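# Refit the band around the guarded carton

## Task

Loop the band around the carton again so that it passes over the corner guard and the square. When you finish, the guard must be in its proper position and the carton must be left sitting level.

## Robot and tools

Robot: two 6-joint arms, left_arm and right_arm, each with a parallel two-finger gripper and a wrist camera (cam_left_wrist, cam_right_wrist, both 672x504). The arms face each other across the table. In the scene frame the origin is the table centre, the tabletop is at z = +0.020 m and +z is up. left_arm's base is on the +y side at (-0.024, +0.450, +0.137) m, quat_wxyz (+0.703, 0, 0, -0.711). right_arm's base is at (+0.199, -0.454, +0.144) m, quat_wxyz (+0.709, 0, 0, +0.705). Arm names do not match image sides.

Frames: each arm's hand pose, velocities, targets and wrist-camera pose are given in that arm's own base frame. Offsets also run along that arm's base axes, and rotations turn about the current Hand target position. The fingers point along the gripper's +x and close along its y. end_effector_position is the point between the fingers, 3 to 4 cm behind the tips. Only the last 1.5 cm of each inner finger face is flat.

execute_actions(actions, cameras): actions is a list of actions. Each action has up to 15 rows, one per 1/30 s step. If an action has fewer rows, its last row is held for the remaining steps. Each action costs 0.5 s. Every row is one flat list of 14 numbers in [-1, 1] covering both arms: left dx, dy, dz, rx, ry, rz, opening, then the same seven for right. Send all 14 even if only one arm moves.
- dx..rz are offsets from that arm's Hand target as it was when the action began. They are not counted from the previous row. A new action starts from the updated target, so repeating an offset moves the arm further.
- Scale: 1.0 = 0.6 m for dx, dy, dz, and 180 degrees for the rotation vector rx, ry, rz. A translation longer than 1.0 is shortened.
- Opening is absolute, not an offset. +1 is fully open (0.080 m) and -1 is closed. Empty fingers touch near -0.78. Allow at least 0.6 s to go from open to shut.
- All zeros for an arm re-requests its Hand target. A 0 in the opening slot is a real command, so resend the present opening to leave a gripper unchanged.
- cameras: a list of names, ["all"] or []. If left out, images come only when actions is empty.

move(target, speed, blend, opening_speed, grip_force, blocking, cameras): drives straight-line paths for both grippers.
- target: one 14-number row as above, or a list of up to 15 such rows. Every row is an offset from the same starting Hand targets, not from the previous row.
- speed: m/s, 0.002 to 4.3, default 0.25. Turning is capped at twice that in rad/s. Give one value, or one per target.
- blend: metres of corner rounding per target. 0 means stop at each target.
- opening_speed: per second on the -1..+1 scale, at least 0.2.
- grip_force: newtons per finger pad, 8 to 34, one value or one per arm. It stays set until changed.
- blocking=false returns after about 0.5 s while the motion continues.
- A move lasts at most 10 s and does not steer around obstacles. The result adds a "move:" line with the ending: done, off_target, moving, held, blocked or fault. It may add limits=paced (the pose was clipped) or limits=held (a check withheld steps).

Other tools:
- wait(seconds 0-10) lets the scene run on the last commands.
- stop brakes a running move.
- zoom_image(camera, region [x0, y0, x1, y1] in pixels, at most 504x504) enlarges part of the newest image.
- read_manual(section="licences") returns licence texts.
- finished_scene(scene 1 or 2) ends the scene for good. Call it only when the band, guard and carton will stay correct with the robot let go.

Results give, per arm: end_effector_position (m), end_effector_quat_wxyz and velocities; Hand target, which is the last commanded pose after clipping; Tool commands; and grip_measured on the opening scale, accurate to about 2 mm. The last Joint positions value is the finger opening in metres. Joint velocities may read "within noise". Other lines are Joint torques, External joint torques (a push toward a larger joint angle lowers the reading), motor temperatures, and Wrist depth: a 7x7 grid in mm per camera, rows top-left first, with "-" where there is no value. Camera intrinsics and extrinsics follow OpenCV conventions and may be slightly off.

Behaviour:
- Orientation commands are clipped to within 32 degrees of the measured one on each step.
- Friction and gravity often leave the gripper short, low or tilted. Compare where it ended up with the target, then resend zeros or the remaining offset.
- Small moves may not happen at all or may drift sideways.
- To grip, command about 0.08 below the reading at first contact for full force, or less below it for a lighter hold.

Avoid:
- Contact torque at the load limits (waist 17.6, shoulder 21.8, elbow 21.7, wrist pitch 3.7, wrist yaw 4, wrist roll 3.71 N m). Reaching one halts the arm for 10 s.
- Over-speed faults from far jumps.
- Overheating: a MOTOR HOT line appears at 50 °C, and the arm stops at 95 °C. Long holds, stretched poses and pushing toward unreachable poses all heat motors.
- Any contact between the two arms, or gripping the other arm's fingers.
- Strain on the camera cables.
- Paths passing close to an arm's own base.
- Fast impacts or pushing far beyond a contact point. To end a push, send the target back behind the gripper.
- Dropping or slamming parts, or letting anything leave the table, which fails the task. Objects may get occasional small nudges from outside.

Each tool is called as name(argument=value, ...) on one line, values as JSON.

## Session

execute_actions(actions=[])

Scene clock: 0.00 s.
left_arm: end_effector_position=(+0.2312, +0.2336, +0.0501) grip_measured=+1.000 end_effector_quat_wxyz=(+0.911, -0.260, +0.154, +0.281) | right_arm: end_effector_position=(+0.1173, -0.1710, +0.1761) grip_measured=+1.000 end_effector_quat_wxyz=(+0.682, +0.467, +0.044, -0.561)
Joint positions: left_arm=[0.986 1.577 0.265 0.822 0.438 -0.22 0.08] | right_arm=[-0.784 0.524 0.563 -0.688 0.257 1.001 0.08]
Joint velocities: within noise
Joint torques (N m): no reading
External joint torques (N m): no reading
Motor temperatures (°C): left_arm=[29 30 26 35 33 27] | right_arm=[26 32 27 30 31 29]
Heat: left arm: hottest wrist pitch 35 °C (+0.0 °C/min); right arm: hottest shoulder 32 °C (+0.0 °C/min).
Wrist depth (mm): cam_left_wrist=[1483 2030 1995 2515 2630 2338 1522 / - 1446 1677 2048 522 631 - / 1151 1181 309 358 456 492 614 / 221 249 279 314 350 422 499 / - - 248 276 309 - 83 / - - 225 246 273 296 86 / - - 205 223 244 264 -] | cam_right_wrist=[2049 1310 1437 1366 1516 1383 1209 / - 1537 1640 1640 1516 1310 1141 / - 1925 1994 1640 1392 1203 1064 / 1799 2259 1799 1537 1294 1153 1025 / - 79 1616 1428 1243 106 958 / - 79 1537 1302 1165 94 - / - 467 443 387 336 304 75]
Hand target: left_arm +0.2331, +0.2355, +0.0549; +0.915, -0.253, +0.148, +0.279 | right_arm +0.1172, -0.1719, +0.1808; +0.685, +0.464, +0.036, -0.560
Tool commands: left_gripper/opening=+1.0 right_gripper/opening=+1.0

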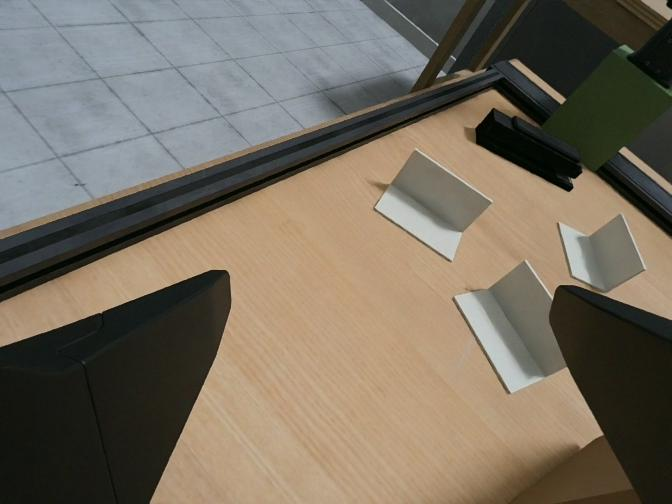

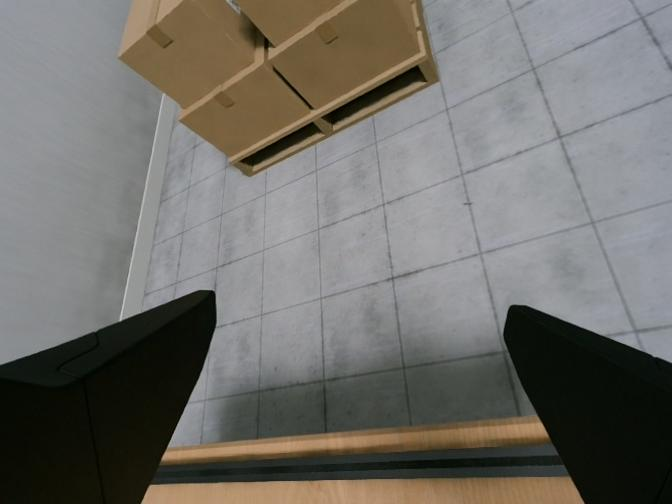

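move(target=[0.0282, -0.3092, 0.3252, 0.0530, 0.2193, -0.2452, 1, 0.2213, 0.2865, 0.1153, -0.0895, 0.2287, 0.5268, 1], speed=0.4, cameras=["all"])

Scene clock: 7.57 s.
left_arm: end_effector_position=(+0.2480, +0.0503, +0.2446) grip_measured=+1.000 end_effector_quat_wxyz=(+0.862, -0.007, +0.506, +0.002) | right_arm: end_effector_position=(+0.2480, -0.0031, +0.2436) grip_measured=+1.000 end_effector_quat_wxyz=(+0.861, +0.000, +0.509, -0.008)
Joint positions: left_arm=[0.284 1.16 1.285 -1.206 0.141 0.236 0.08] | right_arm=[-0.006 1.133 1.267 -1.202 0.01 0.002 0.08]
Joint torques (N m): left_arm=[-0.22 -2.42 6.71 1.17 -0.06 0.08] | right_arm=[0.23 -1.62 7.27 0.56 -0.21 -0.16]
External joint torques (N m): left_arm=[-0.23 0.64 0.61 0.08 -0.16 0.08] | right_arm=[0.23 1.29 1.15 -0.54 -0.21 -0.16]
Heat: left arm: hottest wrist pitch 36 °C (+7.9 °C/min); right arm: hottest shoulder 32 °C (+0.0 °C/min).
Wrist depth (mm): cam_left_wrist=[458 470 463 463 459 460 460 / 457 454 428 310 453 453 450 / 442 446 444 303 303 303 442 / 433 438 435 405 299 297 433 / - - 427 427 425 - 83 / - - 421 421 418 418 87 / - 411 413 412 412 411 -] | cam_right_wrist=[397 351 475 485 490 1375 1401 / 458 456 466 473 475 1341 1366 / 446 449 454 458 463 1310 1317 / 431 436 445 448 450 1272 1294 / - 79 431 437 443 106 1250 / - 79 421 413 423 94 - / - 405 411 416 414 - 75]
Hand target: left_arm +0.2500, +0.0499, +0.2500; +0.866, +0.000, +0.500, +0.000 | right_arm +0.2500, +0.0000, +0.2500; +0.866, +0.000, +0.500, +0.000
Off the commanded pose: left_arm 0.006 m, 1 deg | right_arm 0.007 m, 1 deg.
move: done
camera_calibration:
cam_left_wrist: T_world_to_cam=[[0.0691519, -0.997606, -0.000287072, 0.0452182], [-0.990581, -0.0686308, -0.118487, 0.303698], [0.118183, 0.00847795, -0.992956, 0.286024], [0, 0, 0, 1]] pos_world=[0.263907, 0.0635281, 0.320006]
cam_right_wrist: T_world_to_cam=[[0.0451985, -0.997802, 0.0484669, -0.018722], [-0.987547, -0.0519471, -0.1485, 0.309251], [0.150692, -0.0411513, -0.987724, 0.283617], [0, 0, 0, 1]] pos_world=[0.263508, 0.00905505, 0.326967]

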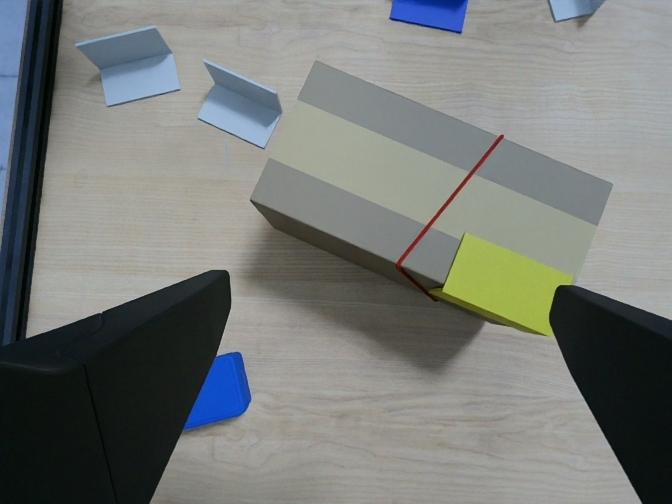

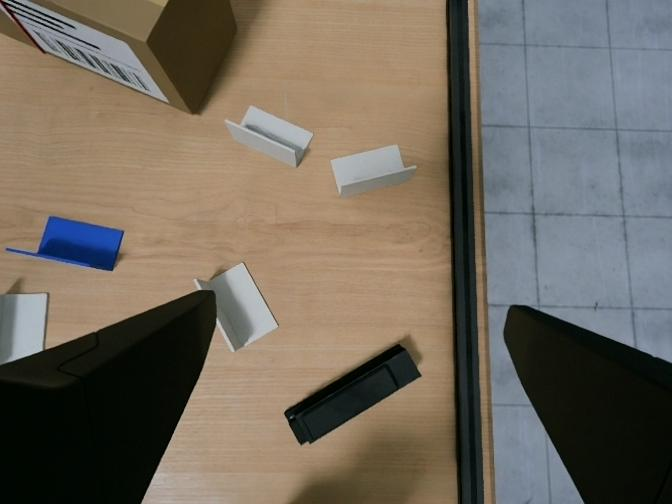

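zoom_image(camera="cam_left_wrist", region=[340, 110, 640, 350])

zoom_image(camera="cam_left_wrist", region=[70, 20, 340, 240])

zoom_image(camera="cam_right_wrist", region=[0, 0, 420, 360])

Scaled by 1.680 from the camera's 672x504 image, which has a finer 960x720 frame.

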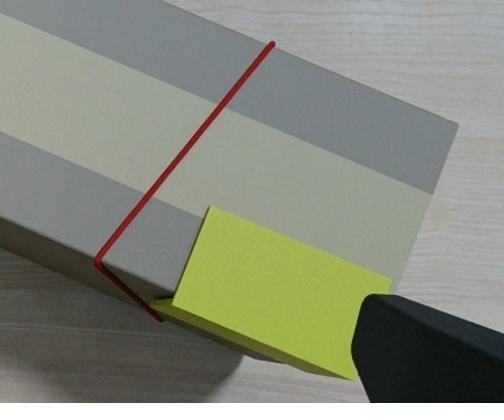

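Scaled by 1.867 from the camera's 672x504 image, which has a finer 960x720 frame.

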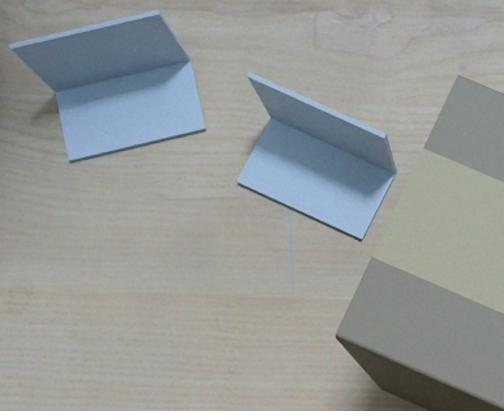

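Scaled by 1.200 from the camera's 672x504 image, which has a finer 960x720 frame.

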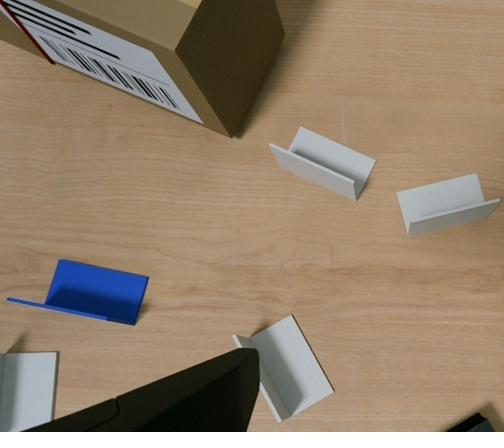

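move(target=[-0.05, -0.0333, -0.3167, -0.472, 0, 0.818, 1, 0.1333, 0.25, -0.2167, 0.0424, -0.1914, 0.1346, 1], speed=0.5, cameras=["all"])

Scene clock: 22.23 s.
left_arm: end_effector_position=(+0.2192, +0.0296, +0.0598) grip_measured=+1.000 end_effector_quat_wxyz=(-0.077, +0.860, -0.046, -0.501) | right_arm: end_effector_position=(+0.3316, +0.1478, +0.1211) grip_measured=+1.000 end_effector_quat_wxyz=(+0.954, -0.047, +0.213, +0.205)
Joint positions: left_arm=[0.204 0.985 0.449 -0.529 0.103 -2.783 0.08] | right_arm=[0.417 1.343 0.483 0.42 -0.005 -0.006 0.08]
Joint torques (N m): left_arm=[-0.2 -1.51 4.85 1.64 -0.12 -0.2] | right_arm=[0.43 -3.03 4.39 1.72 -0.23 -0.16]
External joint torques (N m): left_arm=[-0.18 0.48 -1.36 0.62 -0.17 -0.2] | right_arm=[0.44 1.35 -1.69 0.05 -0.22 -0.16]
Motor temperatures (°C): left_arm=[29 30 29 36 32 27] | right_arm=[26 32 32 31 31 29]
Heat: left arm: hottest wrist pitch 36 °C (+2.7 °C/min); right arm: hottest shoulder 32 °C (+0.0 °C/min).
Wrist depth (mm): cam_left_wrist=[192 193 194 195 197 199 200 / 220 210 219 225 226 229 231 / 249 184 193 211 228 252 273 / - 165 165 182 194 211 331 / - - 149 160 172 177 79 / - - 186 179 181 184 87 / - - 719 2515 838 2515 -] | cam_right_wrist=[1690 - 714 735 526 338 1265 / 2049 2170 388 371 579 698 1437 / 1771 501 395 310 305 483 552 / 414 420 418 331 272 439 458 / 369 79 356 359 355 106 391 / - 79 320 324 327 94 - / - 268 285 287 292 284 75]
Hand target: left_arm +0.2200, +0.0300, +0.0600; -0.075, +0.862, -0.043, -0.499 | right_arm +0.3300, +0.1500, +0.1200; +0.953, -0.047, +0.212, +0.211
Off the commanded pose: left_arm 0.001 m, 1 deg | right_arm 0.003 m, 1 deg.
move: done
camera_calibration:
cam_left_wrist: T_world_to_cam=[[0.135972, 0.990251, 0.0302498, -0.0489187], [0.61292, -0.10807, 0.78272, -0.152421], [0.778358, -0.087887, -0.621639, -0.057978], [0, 0, 0, 1]] pos_world=[0.145201, 0.026874, 0.0847412]
cam_right_wrist: T_world_to_cam=[[0.431529, -0.899388, 0.0698916, -0.0112665], [-0.621387, -0.352519, -0.69972, 0.371271], [0.653958, 0.25852, -0.71099, -0.0884672], [0, 0, 0, 1]] pos_world=[0.293418, 0.143617, 0.197674]

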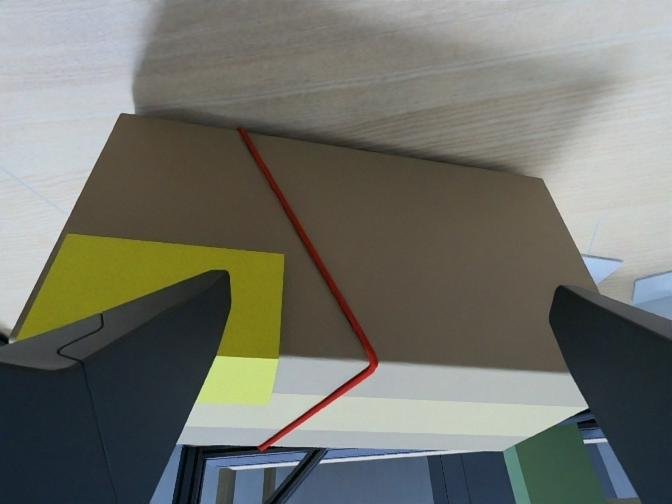

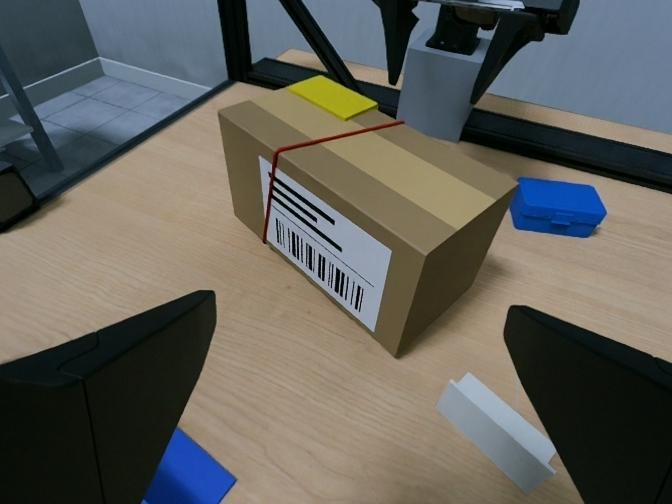

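zoom_image(camera="cam_left_wrist", region=[180, 90, 480, 470])

zoom_image(camera="cam_right_wrist", region=[200, 60, 540, 370])

Scaled by 1.326 from the camera's 672x504 image, which has a finer 960x720 frame.

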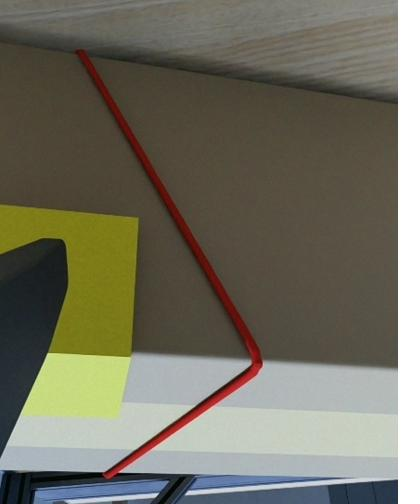

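Scaled by 1.482 from the camera's 672x504 image, which has a finer 960x720 frame.

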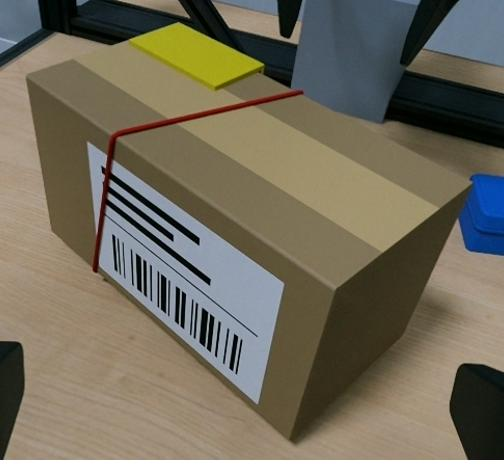

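move(target=[[0.0083, 0.0117, 0.025, 0.249, 0.0003, -0.4333, -0.2, 0, 0, 0, 0, 0, 0, 1], [0.0183, 0.0228, 0.0457, -0.5748, 0.1127, 0.7677, -0.2, 0, 0, 0, 0, 0, 0, 1]], speed=0.6, cameras=["all"])

Scene clock: 46.50 s.
left_arm: end_effector_position=(+0.2270, +0.0431, +0.0809) grip_measured=-0.198 end_effector_quat_wxyz=(+0.907, +0.060, +0.386, -0.158) | right_arm: end_effector_position=(+0.3316, +0.1478, +0.1211) grip_measured=+1.000 end_effector_quat_wxyz=(+0.954, -0.047, +0.213, +0.205)
Joint positions: left_arm=[0.551 0.997 0.443 -0.479 0.577 0.722 0.026] | right_arm=[0.417 1.343 0.483 0.42 -0.005 -0.006 0.08]
Joint torques (N m): left_arm=[0.29 -1.48 6.7 1.18 0.6 0.09] | right_arm=[0.23 -2.96 4.54 1.73 -0.25 -0.11]
External joint torques (N m): left_arm=[0.26 0.59 0.51 0.1 0.28 0.09] | right_arm=[0.21 1.45 -1.62 0.03 -0.24 -0.11]
Motor temperatures (°C): left_arm=[29 30 30 36 32 27] | right_arm=[26 33 32 38 31 29]
Heat: left arm: hottest wrist pitch 36 °C (+1.3 °C/min); right arm: hottest wrist pitch 38 °C (+10.3 °C/min).
Wrist depth (mm): cam_left_wrist=[368 181 181 182 183 183 184 / 303 167 167 168 168 169 170 / 303 159 158 158 156 151 149 / 290 238 207 186 178 202 167 / 275 276 - 271 101 243 276 / - - - 258 - - - / - - - 243 241 - -] | cam_right_wrist=[- - 1743 1690 524 345 1317 / 2049 2191 371 370 576 696 1325 / 1729 503 393 311 304 484 545 / 414 422 417 330 271 439 454 / 368 79 357 359 355 106 388 / - 79 319 325 327 94 - / - 268 284 288 291 283 75]
Hand target: left_arm +0.2310, +0.0436, +0.0874; +0.910, +0.067, +0.377, -0.161 | right_arm +0.3300, +0.1500, +0.1200; +0.953, -0.047, +0.212, +0.211
Off the commanded pose: left_arm 0.008 m, 1 deg | right_arm 0.003 m, 1 deg.
move: done
camera_calibration:
cam_left_wrist: T_world_to_cam=[[-0.275869, -0.961038, 0.0173903, 0.114811], [-0.895591, 0.250428, -0.367698, 0.247848], [0.349017, -0.117011, -0.929783, 0.0739298], [0, 0, 0, 1]] pos_world=[0.227841, 0.05692, 0.157875]
cam_right_wrist: T_world_to_cam=[[0.431529, -0.899388, 0.0698916, -0.0112665], [-0.621387, -0.352519, -0.69972, 0.371271], [0.653958, 0.25852, -0.71099, -0.0884672], [0, 0, 0, 1]] pos_world=[0.293418, 0.143617, 0.197674]

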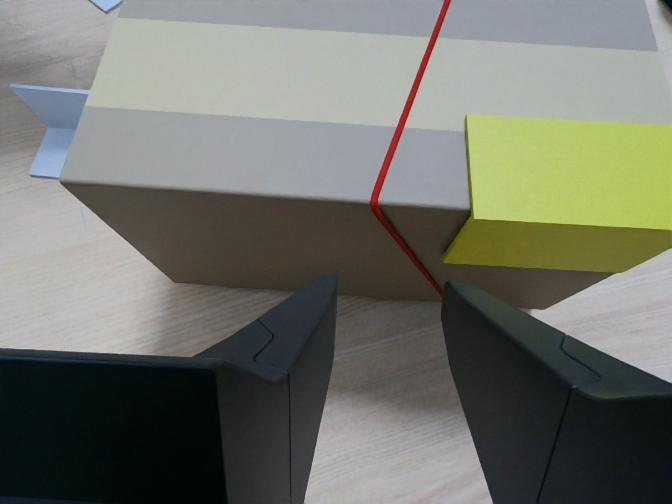

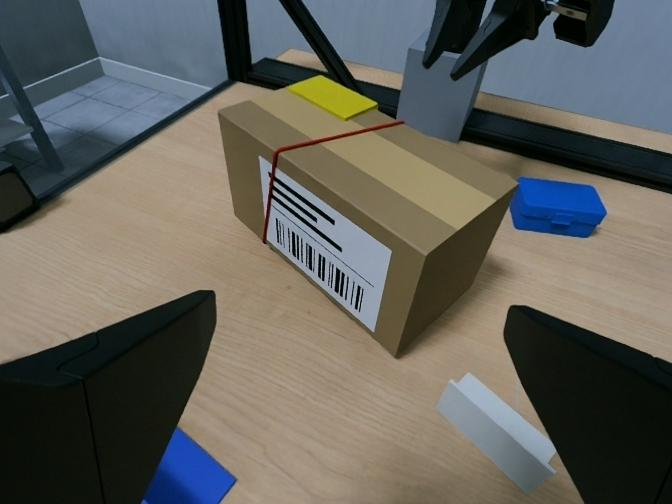

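move(target=[0.0573, -0.0182, -0.042, 0, 0, 0, -0.2, 0, 0, 0, 0, 0, 0, 1], speed=0.15, cameras=["cam_left_wrist"])

Scene clock: 51.50 s.
left_arm: end_effector_position=(+0.2642, +0.0335, +0.0617) grip_measured=-0.198 end_effector_quat_wxyz=(+0.909, +0.064, +0.380, -0.161) | right_arm: end_effector_position=(+0.3316, +0.1478, +0.1211) grip_measured=+1.000 end_effector_quat_wxyz=(+0.954, -0.047, +0.213, +0.205)
Joint positions: left_arm=[0.402 1.183 0.428 -0.192 0.503 0.581 0.026] | right_arm=[0.417 1.343 0.483 0.42 -0.005 -0.006 0.08]
Joint torques (N m): left_arm=[-0.26 -2.43 4.75 1.99 0.12 -0.11] | right_arm=[0.22 -2.9 4.33 1.69 -0.2 -0.13]
External joint torques (N m): left_arm=[-0.25 0.59 -1.15 0.79 -0.16 -0.11] | right_arm=[0.21 1.41 -1.73 0.04 -0.19 -0.13]
Heat: left arm: hottest wrist pitch 37 °C (+2.3 °C/min); right arm: hottest wrist pitch 39 °C (+10.5 °C/min).
Wrist depth (mm): cam_left_wrist=[343 157 160 158 158 158 159 / 145 145 145 142 145 145 146 / 134 132 134 136 134 131 131 / - 126 125 125 123 122 123 / 254 167 - 162 101 117 137 / - - - 239 237 - - / - - - 226 226 - -] | cam_right_wrist=[1994 - 1785 673 344 309 1366 / 2088 2170 388 371 365 671 1466 / 517 502 386 310 304 485 537 / 412 422 417 330 271 438 455 / 366 79 358 362 355 106 389 / - 79 321 325 326 94 - / - 268 285 287 291 282 75]
Hand target: left_arm +0.2654, +0.0327, +0.0622; +0.910, +0.067, +0.377, -0.161 | right_arm +0.3300, +0.1500, +0.1200; +0.953, -0.047, +0.212, +0.211
Off the commanded pose: left_arm 0.001 m, 1 deg | right_arm 0.003 m, 1 deg.
move: done
camera_calibration:
cam_left_wrist: T_world_to_cam=[[-0.283096, -0.959018, 0.0119131, 0.118274], [-0.888498, 0.257562, -0.379781, 0.275153], [0.361149, -0.118099, -0.925, 0.0385047], [0, 0, 0, 1]] pos_world=[0.26405, 0.0471052, 0.138706]
Images, in order (width x height): cam_left_wrist 672x504.

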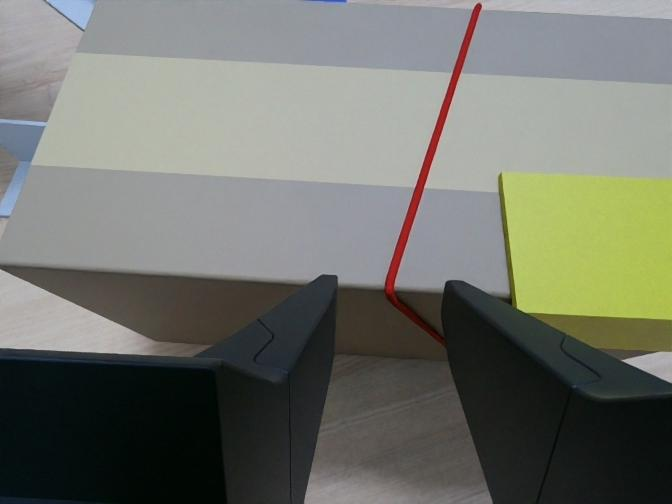

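move(target=[0.0075, -0.0058, -0.0242, 0, 0, 0, -0.2, 0, 0, 0, 0, 0, 0, 1], speed=0.08, cameras=["cam_left_wrist"])

Scene clock: 55.40 s.
left_arm: end_effector_position=(+0.2687, +0.0287, +0.0471) grip_measured=-0.198 end_effector_quat_wxyz=(+0.908, +0.065, +0.380, -0.163) | right_arm: end_effector_position=(+0.3316, +0.1478, +0.1211) grip_measured=+1.000 end_effector_quat_wxyz=(+0.954, -0.047, +0.213, +0.205)
Joint positions: left_arm=[0.37 1.244 0.393 -0.084 0.486 0.556 0.026] | right_arm=[0.417 1.343 0.483 0.42 -0.005 -0.006 0.08]
Joint torques (N m): left_arm=[-0.17 -2.57 4.58 2.06 0.1 -0.1] | right_arm=[0.32 -2.96 4.4 1.73 -0.2 -0.11]
External joint torques (N m): left_arm=[-0.19 0.62 -1 0.87 -0.16 -0.1] | right_arm=[0.34 1.48 -1.78 0.03 -0.2 -0.12]
Heat: left arm: hottest wrist pitch 37 °C (+2.2 °C/min); right arm: hottest wrist pitch 40 °C (+10.8 °C/min).
Wrist depth (mm): cam_left_wrist=[140 137 138 138 141 141 138 / 126 128 129 127 129 127 129 / 117 117 117 117 119 114 113 / - 109 109 109 109 109 106 / 237 156 - 137 105 102 102 / - - - 226 226 - - / - - - 213 213 - -] | cam_right_wrist=[- - 694 766 346 310 1325 / 2128 2259 389 368 358 620 1496 / 1757 501 392 310 303 568 551 / 415 419 417 330 271 438 455 / 369 79 356 358 355 106 391 / - 79 320 326 329 94 - / - 267 284 288 292 283 75]
Hand target: left_arm +0.2699, +0.0292, +0.0477; +0.910, +0.067, +0.377, -0.161 | right_arm +0.3300, +0.1500, +0.1200; +0.953, -0.047, +0.212, +0.211
Off the commanded pose: left_arm 0.001 m, 1 deg | right_arm 0.003 m, 1 deg.
move: done
camera_calibration:
cam_left_wrist: T_world_to_cam=[[-0.287669, -0.957657, 0.0117956, 0.116323], [-0.887696, 0.26199, -0.378624, 0.274388], [0.359502, -0.119389, -0.925475, 0.0233238], [0, 0, 0, 1]] pos_world=[0.268651, 0.0422951, 0.124104]
Images, in order (width x height): cam_left_wrist 672x504.

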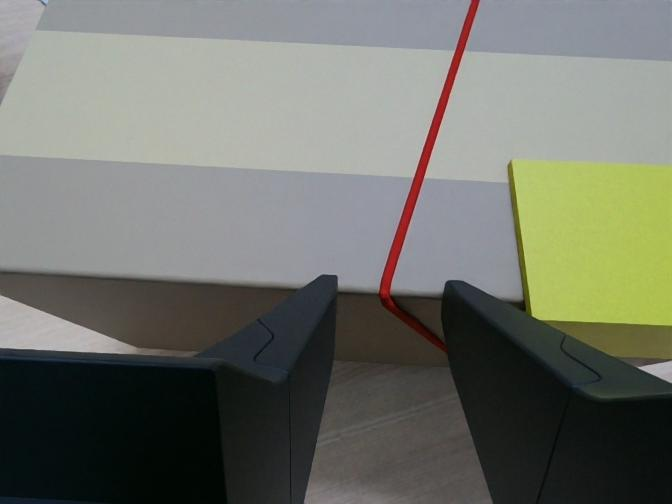

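move(target=[0.0035, -0.0012, -0.0037, 0, 0, 0, -0.2, 0, 0, 0, 0, 0, 0, 1], speed=0.05, cameras=["all"])

zoom_image(camera="cam_right_wrist", region=[300, 60, 480, 180])

zoom_image(camera="cam_left_wrist", region=[300, 220, 480, 380])

Scene clock: 58.37 s.
left_arm: end_effector_position=(+0.2692, +0.0285, +0.0460) grip_measured=-0.198 end_effector_quat_wxyz=(+0.909, +0.061, +0.379, -0.163) | right_arm: end_effector_position=(+0.3316, +0.1478, +0.1211) grip_measured=+1.000 end_effector_quat_wxyz=(+0.954, -0.047, +0.213, +0.205)
Joint positions: left_arm=[0.371 1.252 0.389 -0.072 0.492 0.55 0.026] | right_arm=[0.417 1.343 0.483 0.42 -0.005 -0.006 0.08]
Joint torques (N m): left_arm=[-0.34 -1.36 4.8 2.69 -0.02 -0.09] | right_arm=[0.26 -2.97 4.52 1.69 -0.24 -0.14]
External joint torques (N m): left_arm=[-0.34 1.91 -0.83 1.47 -0.28 -0.09] | right_arm=[0.25 1.41 -1.63 0 -0.24 -0.14]
Heat: left arm: hottest wrist pitch 37 °C (+2.1 °C/min); right arm: hottest wrist pitch 40 °C (+10.3 °C/min).
Wrist depth (mm): cam_left_wrist=[139 137 138 138 141 142 139 / 126 128 128 127 129 127 - / - 116 117 117 117 114 113 / - 109 110 109 109 109 106 / 235 132 - 134 104 - 102 / - - - 226 223 - - / - - - 212 213 - -] | cam_right_wrist=[1690 - 766 608 346 319 1317 / 2031 2170 389 373 360 615 1447 / 1757 503 392 309 304 484 549 / 415 420 414 331 270 437 457 / 369 79 358 360 353 106 389 / - 79 320 324 328 94 - / - 267 284 288 291 284 75]
Hand target: left_arm +0.2720, +0.0285, +0.0454; +0.910, +0.067, +0.377, -0.161 | right_arm +0.3300, +0.1500, +0.1200; +0.953, -0.047, +0.212, +0.211
Off the commanded pose: left_arm 0.003 m, 1 deg | right_arm 0.003 m, 1 deg.
move: done
camera_calibration:
cam_left_wrist: T_world_to_cam=[[-0.285512, -0.958184, 0.0191112, 0.115379], [-0.887646, 0.25687, -0.382232, 0.274833], [0.36134, -0.126096, -0.923869, 0.0217128], [0, 0, 0, 1]] pos_world=[0.269051, 0.042696, 0.122905]
cam_right_wrist: T_world_to_cam=[[0.431529, -0.899388, 0.0698916, -0.0112665], [-0.621387, -0.352519, -0.69972, 0.371271], [0.653958, 0.25852, -0.71099, -0.0884672], [0, 0, 0, 1]] pos_world=[0.293418, 0.143617, 0.197674]

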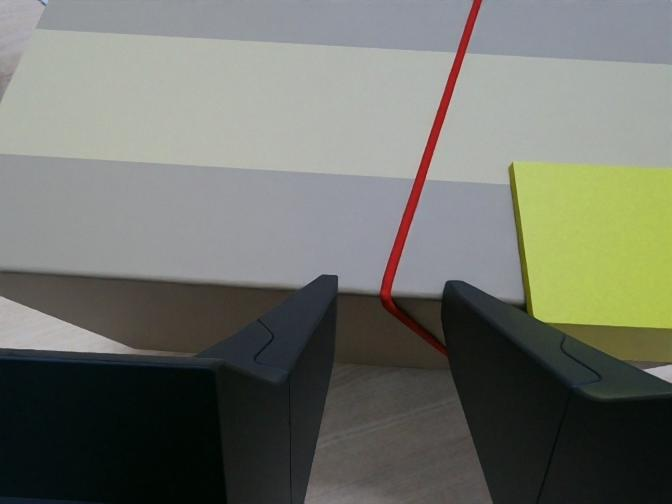

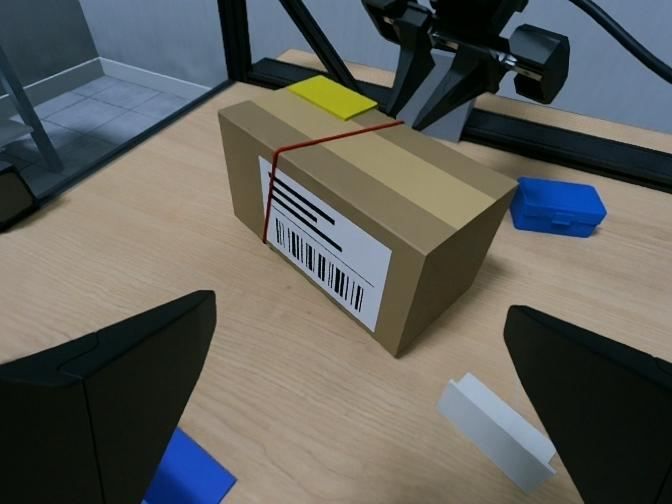

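Scaled by 2.800 from the camera's 672x504 image, which has a finer 960x720 frame.

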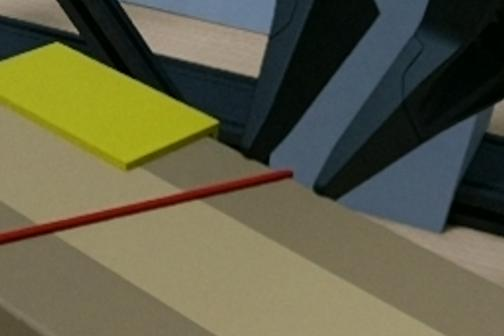

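Scaled by 2.800 from the camera's 672x504 image, which has a finer 960x720 frame.

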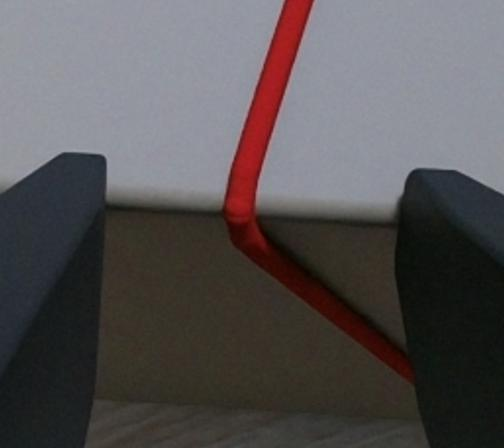

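move(target=[0, 0, 0, 0, 0, 0, -1, 0, 0, 0, 0, 0, 0, 1], speed=0.05, opening_speed=0.6, cameras=["all"])

zoom_image(camera="cam_left_wrist", region=[300, 220, 480, 380])

Scene clock: 61.03 s.
left_arm: end_effector_position=(+0.2704, +0.0292, +0.0469) grip_measured=-0.771 end_effector_quat_wxyz=(+0.910, +0.062, +0.376, -0.161) | right_arm: end_effector_position=(+0.3316, +0.1478, +0.1211) grip_measured=+1.000 end_effector_quat_wxyz=(+0.954, -0.047, +0.213, +0.205)
Joint positions: left_arm=[0.371 1.252 0.389 -0.064 0.491 0.549 0] | right_arm=[0.417 1.343 0.483 0.42 -0.005 -0.006 0.08]
Joint torques (N m): left_arm=[-0.5 -1.59 4.66 2.17 0 -0.09] | right_arm=[0.23 -2.96 4.41 1.74 -0.23 -0.15]
External joint torques (N m): left_arm=[-0.49 1.69 -0.98 0.94 -0.27 -0.1] | right_arm=[0.24 1.39 -1.71 0.07 -0.23 -0.16]
Heat: left arm: hottest wrist pitch 38 °C (+3.0 °C/min); right arm: hottest wrist pitch 40 °C (+10.2 °C/min).
Wrist depth (mm): cam_left_wrist=[138 138 141 142 142 142 140 / 127 129 130 128 128 128 131 / 117 118 118 118 119 115 113 / - 111 111 109 110 108 107 / 234 158 128 - - 108 110 / - - - - - - - / - - - - - - -] | cam_right_wrist=[2049 - 698 766 343 306 - / 2049 2170 388 372 360 618 636 / 1729 503 391 310 305 551 551 / 414 421 415 330 271 437 458 / 367 79 357 358 355 106 390 / - 79 320 323 326 94 - / - 268 284 288 291 284 75]
Hand target: left_arm +0.2720, +0.0285, +0.0454; +0.910, +0.067, +0.377, -0.161 | right_arm +0.3300, +0.1500, +0.1200; +0.953, -0.047, +0.212, +0.211
Off the commanded pose: left_arm 0.002 m, 1 deg | right_arm 0.003 m, 1 deg.
move: done
camera_calibration:
cam_left_wrist: T_world_to_cam=[[-0.28375, -0.958789, 0.0145121, 0.116043], [-0.885698, 0.25626, -0.38713, 0.275721], [0.367457, -0.122701, -0.921911, 0.0203531], [0, 0, 0, 1]] pos_world=[0.269654, 0.0431016, 0.123819]
cam_right_wrist: T_world_to_cam=[[0.431529, -0.899388, 0.0698916, -0.0112665], [-0.621387, -0.352519, -0.69972, 0.371271], [0.653958, 0.25852, -0.71099, -0.0884672], [0, 0, 0, 1]] pos_world=[0.293418, 0.143617, 0.197674]

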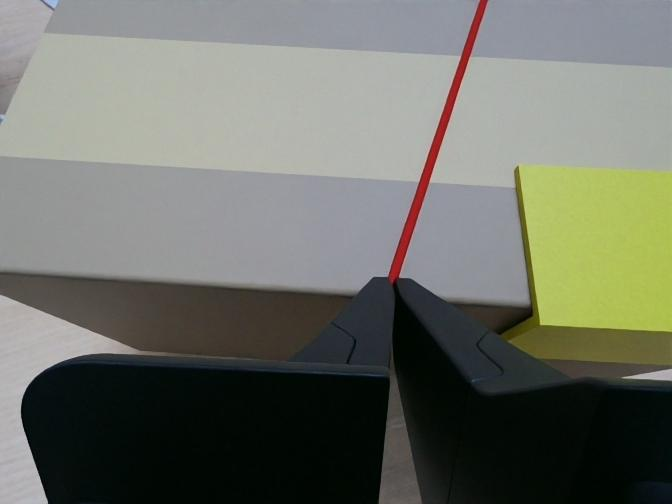

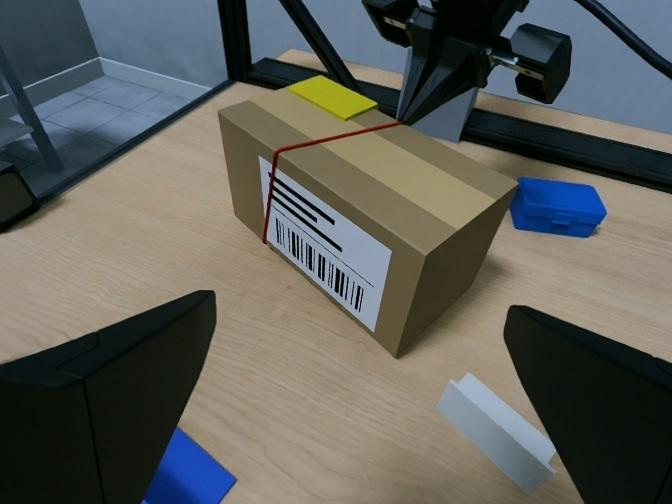

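Scaled by 2.800 from the camera's 672x504 image, which has a finer 960x720 frame.

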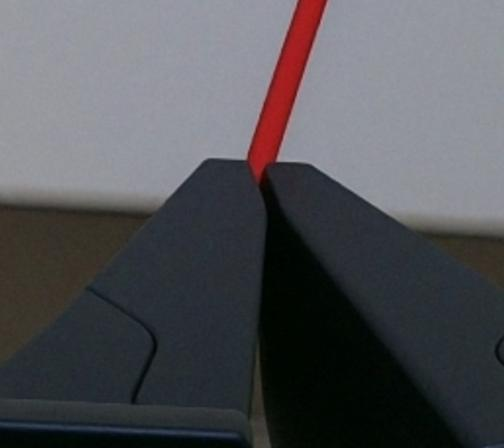

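move(target=[-0.0192, 0.0073, 0.0203, 0, 0, 0, -1, 0, 0, 0, 0, 0, 0, 1], speed=0.05, cameras=["all"])

zoom_image(camera="cam_left_wrist", region=[300, 220, 480, 380])

Scene clock: 63.20 s.
left_arm: end_effector_position=(+0.2567, +0.0272, +0.0496) grip_measured=-0.772 end_effector_quat_wxyz=(+0.903, +0.059, +0.389, -0.170) | right_arm: end_effector_position=(+0.3316, +0.1478, +0.1211) grip_measured=+1.000 end_effector_quat_wxyz=(+0.954, -0.047, +0.213, +0.205)
Joint positions: left_arm=[0.393 1.191 0.389 -0.173 0.508 0.584 0] | right_arm=[0.417 1.343 0.483 0.42 -0.005 -0.006 0.08]
Joint torques (N m): left_arm=[0.97 -4.53 6.04 1.33 0.23 0.11] | right_arm=[0.18 -2.9 4.3 1.71 -0.23 -0.11]
External joint torques (N m): left_arm=[0.97 -1.6 0.33 0.17 -0.05 0.11] | right_arm=[0.18 1.46 -1.81 0.04 -0.23 -0.12]
Heat: left arm: hottest wrist pitch 38 °C (+2.0 °C/min); right arm: hottest wrist pitch 41 °C (+11.1 °C/min).
Wrist depth (mm): cam_left_wrist=[135 137 137 138 139 142 140 / - 127 128 127 128 129 131 / - 117 118 118 121 115 119 / - 116 122 114 113 110 109 / 235 233 179 - - 175 239 / - - - - - - - / - - - - - - -] | cam_right_wrist=[- - 669 799 346 324 1341 / 2069 2236 370 358 558 618 1437 / 1757 501 395 311 304 482 548 / 414 422 419 330 270 440 456 / 366 79 356 359 354 106 390 / - 79 318 325 328 94 - / - 268 284 286 291 283 75]
Hand target: left_arm +0.2604, +0.0329, +0.0576; +0.910, +0.067, +0.377, -0.161 | right_arm +0.3300, +0.1500, +0.1200; +0.953, -0.047, +0.212, +0.211
Off the commanded pose: left_arm 0.011 m, 2 deg | right_arm 0.003 m, 1 deg.
move: off_target (left_arm)
camera_calibration:
cam_left_wrist: T_world_to_cam=[[-0.29603, -0.954696, 0.0303476, 0.11245], [-0.893434, 0.265517, -0.36232, 0.265654], [0.337848, -0.134371, -0.93156, 0.0360832], [0, 0, 0, 1]] pos_world=[0.258442, 0.0416687, 0.126453]
cam_right_wrist: T_world_to_cam=[[0.431529, -0.899388, 0.0698916, -0.0112665], [-0.621387, -0.352519, -0.69972, 0.371271], [0.653958, 0.25852, -0.71099, -0.0884672], [0, 0, 0, 1]] pos_world=[0.293418, 0.143617, 0.197674]

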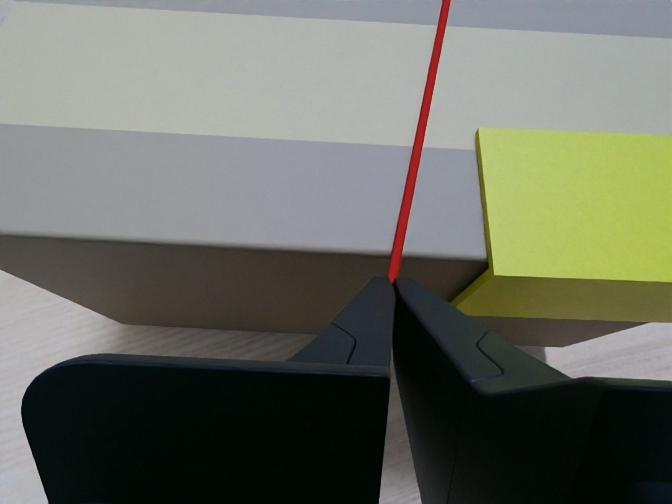

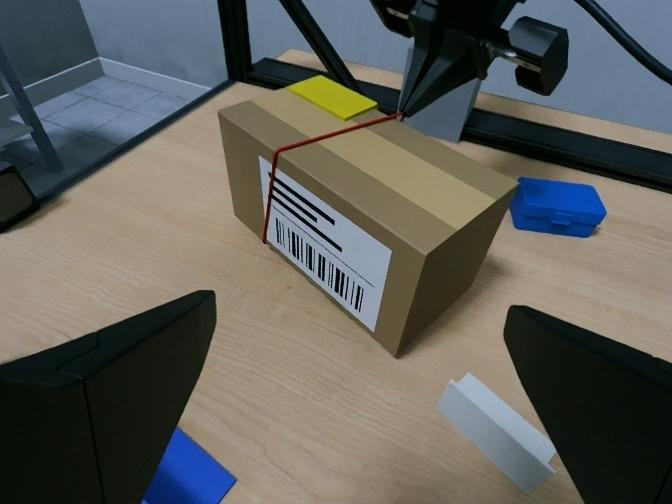

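Scaled by 2.800 from the camera's 672x504 image, which has a finer 960x720 frame.

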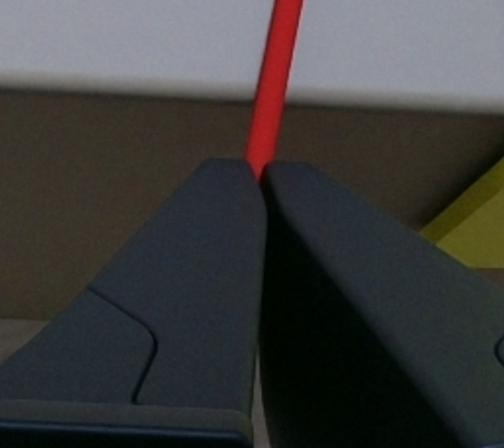

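move(target=[-0.0018, -0.0092, 0.0133, 0, 0, 0, -1, 0, 0, 0, 0, 0, 0, 1], speed=0.06, cameras=["all"])

zoom_image(camera="cam_right_wrist", region=[200, 60, 540, 370])

Scene clock: 68.50 s.
left_arm: end_effector_position=(+0.2535, +0.0213, +0.0554) grip_measured=-0.772 end_effector_quat_wxyz=(+0.903, +0.058, +0.390, -0.173) | right_arm: end_effector_position=(+0.3316, +0.1478, +0.1211) grip_measured=+1.000 end_effector_quat_wxyz=(+0.954, -0.047, +0.213, +0.205)
Joint positions: left_arm=[0.371 1.146 0.393 -0.216 0.5 0.566 0] | right_arm=[0.417 1.343 0.483 0.42 -0.005 -0.006 0.08]
Joint torques (N m): left_arm=[0.5 -4.29 6.98 1.31 -0.07 -0.12] | right_arm=[0.3 -2.99 4.3 1.68 -0.2 -0.13]
External joint torques (N m): left_arm=[0.52 -1.52 1.04 0.12 -0.35 -0.12] | right_arm=[0.3 1.4 -1.83 0 -0.2 -0.13]
Heat: left arm: hottest wrist pitch 38 °C (+2.0 °C/min); right arm: hottest wrist pitch 41 °C (+11.1 °C/min).
Wrist depth (mm): cam_left_wrist=[141 141 143 146 147 149 148 / 130 131 134 134 134 135 137 / 122 122 123 124 125 123 124 / - 120 126 119 117 115 114 / 239 238 184 - - 182 246 / - - - - - - - / - - - - - - -] | cam_right_wrist=[- 2459 728 817 351 324 1223 / 2069 2213 388 370 558 606 617 / 1757 505 388 310 304 482 552 / 414 422 416 330 271 441 457 / 369 79 358 359 357 106 388 / - 79 320 325 328 94 - / - 268 285 287 291 283 75]
Hand target: left_arm +0.2594, +0.0274, +0.0656; +0.910, +0.067, +0.377, -0.161 | right_arm +0.3300, +0.1500, +0.1200; +0.953, -0.047, +0.212, +0.211
Off the commanded pose: left_arm 0.013 m, 2 deg | right_arm 0.003 m, 1 deg.
move: off_target (left_arm)
camera_calibration:
cam_left_wrist: T_world_to_cam=[[-0.299565, -0.953428, 0.0351495, 0.106381], [-0.893498, 0.267436, -0.360749, 0.266327], [0.334548, -0.139474, -0.932, 0.0427117], [0, 0, 0, 1]] pos_world=[0.255541, 0.0361583, 0.132145]
cam_right_wrist: T_world_to_cam=[[0.431529, -0.899388, 0.0698916, -0.0112665], [-0.621387, -0.352519, -0.69972, 0.371271], [0.653958, 0.25852, -0.71099, -0.0884672], [0, 0, 0, 1]] pos_world=[0.293418, 0.143617, 0.197674]

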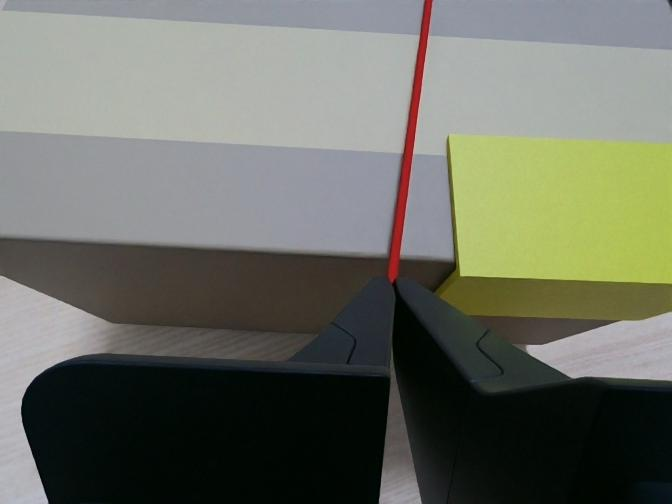

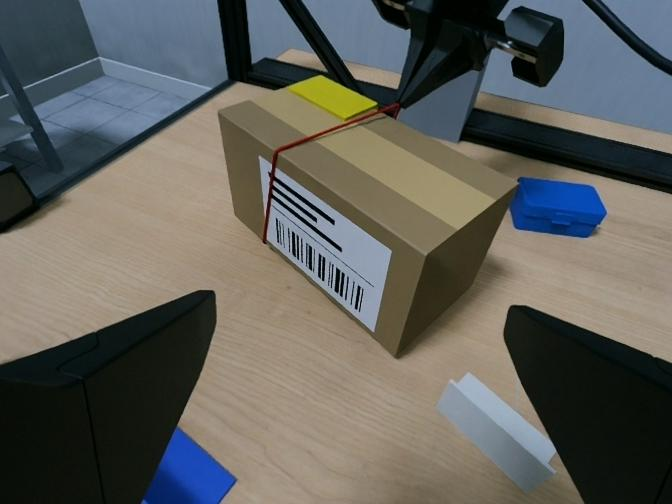

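Scaled by 1.482 from the camera's 672x504 image, which has a finer 960x720 frame.

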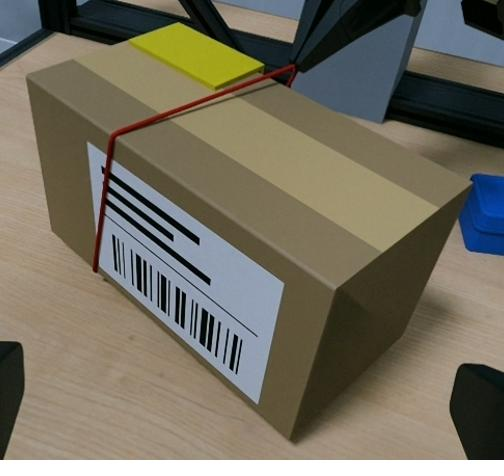

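move(target=[-0.0141, -0.0392, 0.0083, 0, 0, 0, -1, 0, 0, 0, 0, 0, 0, 1], speed=0.06, cameras=["all"])

zoom_image(camera="cam_right_wrist", region=[200, 60, 540, 370])

Scene clock: 74.70 s.
left_arm: end_effector_position=(+0.2492, +0.0012, +0.0654) grip_measured=-0.772 end_effector_quat_wxyz=(+0.905, +0.063, +0.386, -0.168) | right_arm: end_effector_position=(+0.3316, +0.1478, +0.1211) grip_measured=+1.000 end_effector_quat_wxyz=(+0.954, -0.047, +0.213, +0.205)
Joint positions: left_arm=[0.255 1.036 0.373 -0.245 0.422 0.461 0] | right_arm=[0.417 1.343 0.483 0.42 -0.005 -0.006 0.08]
Joint torques (N m): left_arm=[0.13 -3.94 5.52 1.49 0 -0.13] | right_arm=[0.33 -2.95 4.35 1.74 -0.2 -0.14]
External joint torques (N m): left_arm=[0.12 -1.61 -0.69 0.22 -0.22 -0.14] | right_arm=[0.31 1.51 -1.86 0.03 -0.18 -0.15]
Heat: left arm: hottest wrist pitch 37 °C (+1.0 °C/min); right arm: hottest wrist pitch 42 °C (+12.1 °C/min).
Wrist depth (mm): cam_left_wrist=[159 158 161 159 157 160 346 / 145 146 146 145 147 148 315 / 135 133 136 138 133 132 142 / - 130 127 127 126 125 126 / 248 209 171 - - 148 253 / - - - - - - - / - - - - - - -] | cam_right_wrist=[- - 687 1677 355 330 1375 / 2128 2213 386 371 578 683 694 / 1743 502 394 310 304 483 548 / 413 422 415 330 271 439 459 / 366 79 358 358 355 106 390 / - 79 321 324 327 94 - / - 267 284 289 292 284 75]
Hand target: left_arm +0.2509, +0.0039, +0.0706; +0.910, +0.067, +0.377, -0.161 | right_arm +0.3300, +0.1500, +0.1200; +0.953, -0.047, +0.212, +0.211
Off the commanded pose: left_arm 0.006 m, 1 deg | right_arm 0.003 m, 1 deg.
move: done
camera_calibration:
cam_left_wrist: T_world_to_cam=[[-0.29518, -0.955229, 0.0201524, 0.0855241], [-0.890524, 0.267421, -0.36804, 0.271281], [0.346173, -0.126584, -0.929592, 0.0476071], [0, 0, 0, 1]] pos_world=[0.250346, 0.0151754, 0.142374]
cam_right_wrist: T_world_to_cam=[[0.431529, -0.899388, 0.0698916, -0.0112665], [-0.621387, -0.352519, -0.69972, 0.371271], [0.653958, 0.25852, -0.71099, -0.0884672], [0, 0, 0, 1]] pos_world=[0.293418, 0.143617, 0.197674]

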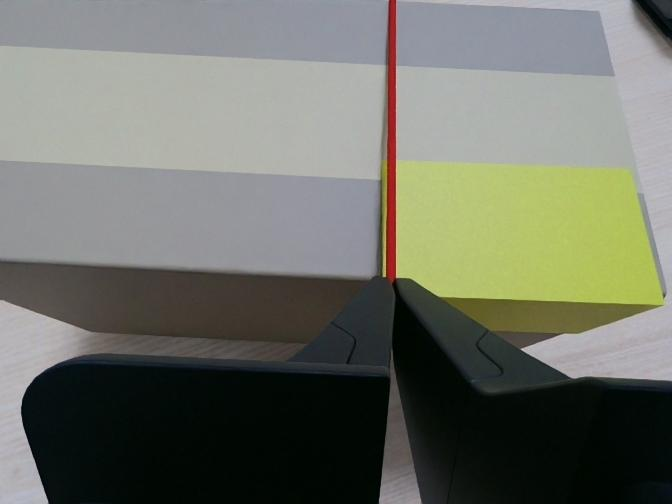

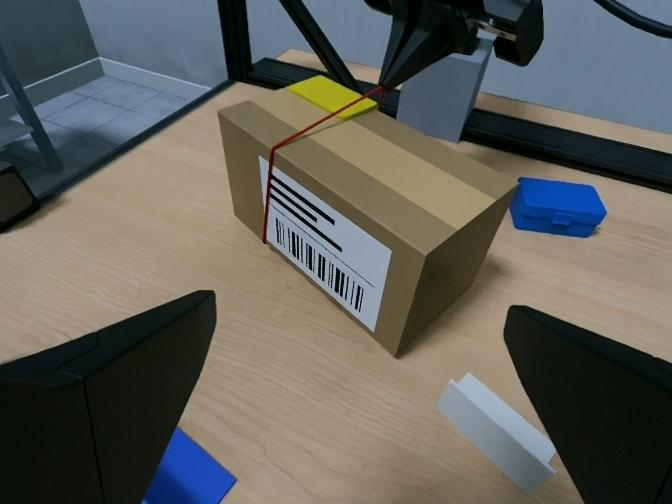

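Scaled by 1.482 from the camera's 672x504 image, which has a finer 960x720 frame.

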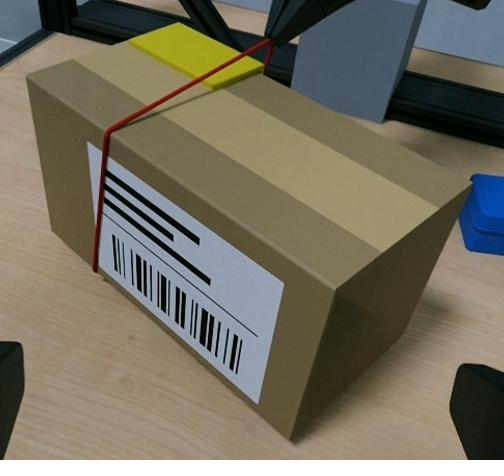

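move(target=[-0.0253, -0.0705, -0.005, 0, 0, 0, -1, 0, 0, 0, 0, 0, 0, 1], speed=0.06, cameras=["all"])

zoom_image(camera="cam_right_wrist", region=[200, 60, 540, 370])

Scene clock: 78.20 s.
left_arm: end_effector_position=(+0.2345, -0.0368, +0.0636) grip_measured=-0.772 end_effector_quat_wxyz=(+0.906, +0.065, +0.387, -0.159) | right_arm: end_effector_position=(+0.3316, +0.1478, +0.1211) grip_measured=+1.000 end_effector_quat_wxyz=(+0.954, -0.047, +0.213, +0.205)
Joint positions: left_arm=[-0.008 0.893 0.302 -0.245 0.234 0.244 0] | right_arm=[0.417 1.343 0.483 0.42 -0.005 -0.006 0.08]
Joint torques (N m): left_arm=[-0.32 -2.9 5.47 1.95 0.04 -0.08] | right_arm=[0.31 -2.94 4.31 1.76 -0.18 -0.15]
External joint torques (N m): left_arm=[-0.32 -1.24 -0.9 0.61 -0.08 -0.08] | right_arm=[0.29 1.43 -1.78 0.09 -0.17 -0.15]
Heat: left arm: hottest wrist pitch 37 °C (+1.0 °C/min); right arm: hottest wrist pitch 42 °C (+12.2 °C/min).
Wrist depth (mm): cam_left_wrist=[158 155 158 155 153 332 338 / 144 144 144 142 144 303 313 / 133 132 132 130 - 287 291 / 128 128 125 122 120 128 272 / 249 231 179 - - 255 255 / - - - - - - - / - - - - - - -] | cam_right_wrist=[- 2406 1771 394 386 1428 1410 / 2069 2191 372 370 579 696 1428 / 1743 502 385 311 304 569 549 / 415 422 417 330 271 436 456 / 368 79 358 360 356 106 391 / - 79 320 325 327 94 - / - 267 284 288 290 284 75]
Hand target: left_arm +0.2357, -0.0384, +0.0676; +0.910, +0.067, +0.377, -0.161 | right_arm +0.3300, +0.1500, +0.1200; +0.953, -0.047, +0.212, +0.211
Off the commanded pose: left_arm 0.004 m, 1 deg | right_arm 0.003 m, 1 deg.
move: done
camera_calibration:
cam_left_wrist: T_world_to_cam=[[-0.280137, -0.959902, 0.0105436, 0.0418327], [-0.894625, 0.257072, -0.365458, 0.268107], [0.348094, -0.111811, -0.930768, 0.0463444], [0, 0, 0, 1]] pos_world=[0.235442, -0.0235857, 0.140677]
cam_right_wrist: T_world_to_cam=[[0.431529, -0.899388, 0.0698916, -0.0112665], [-0.621387, -0.352519, -0.69972, 0.371271], [0.653958, 0.25852, -0.71099, -0.0884672], [0, 0, 0, 1]] pos_world=[0.293418, 0.143617, 0.197674]

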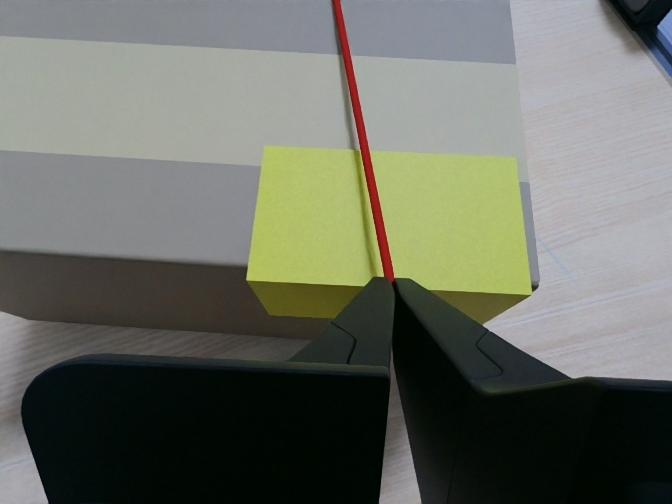

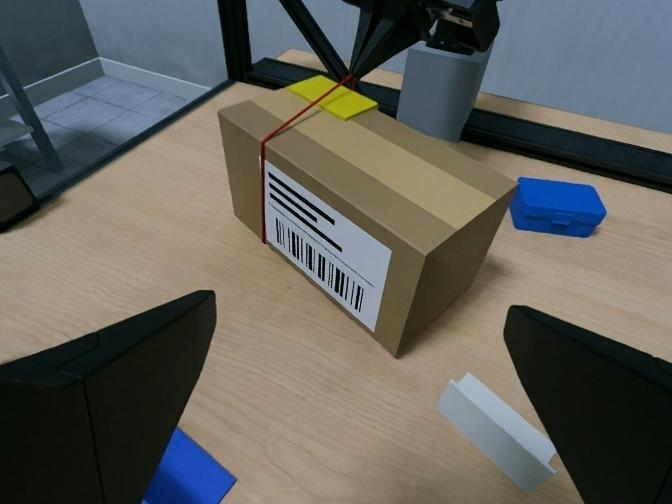

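Scaled by 1.482 from the camera's 672x504 image, which has a finer 960x720 frame.

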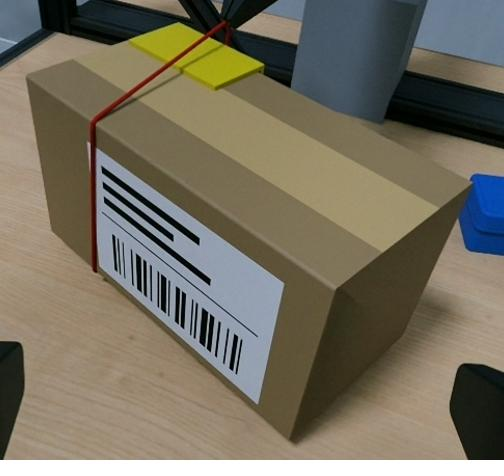

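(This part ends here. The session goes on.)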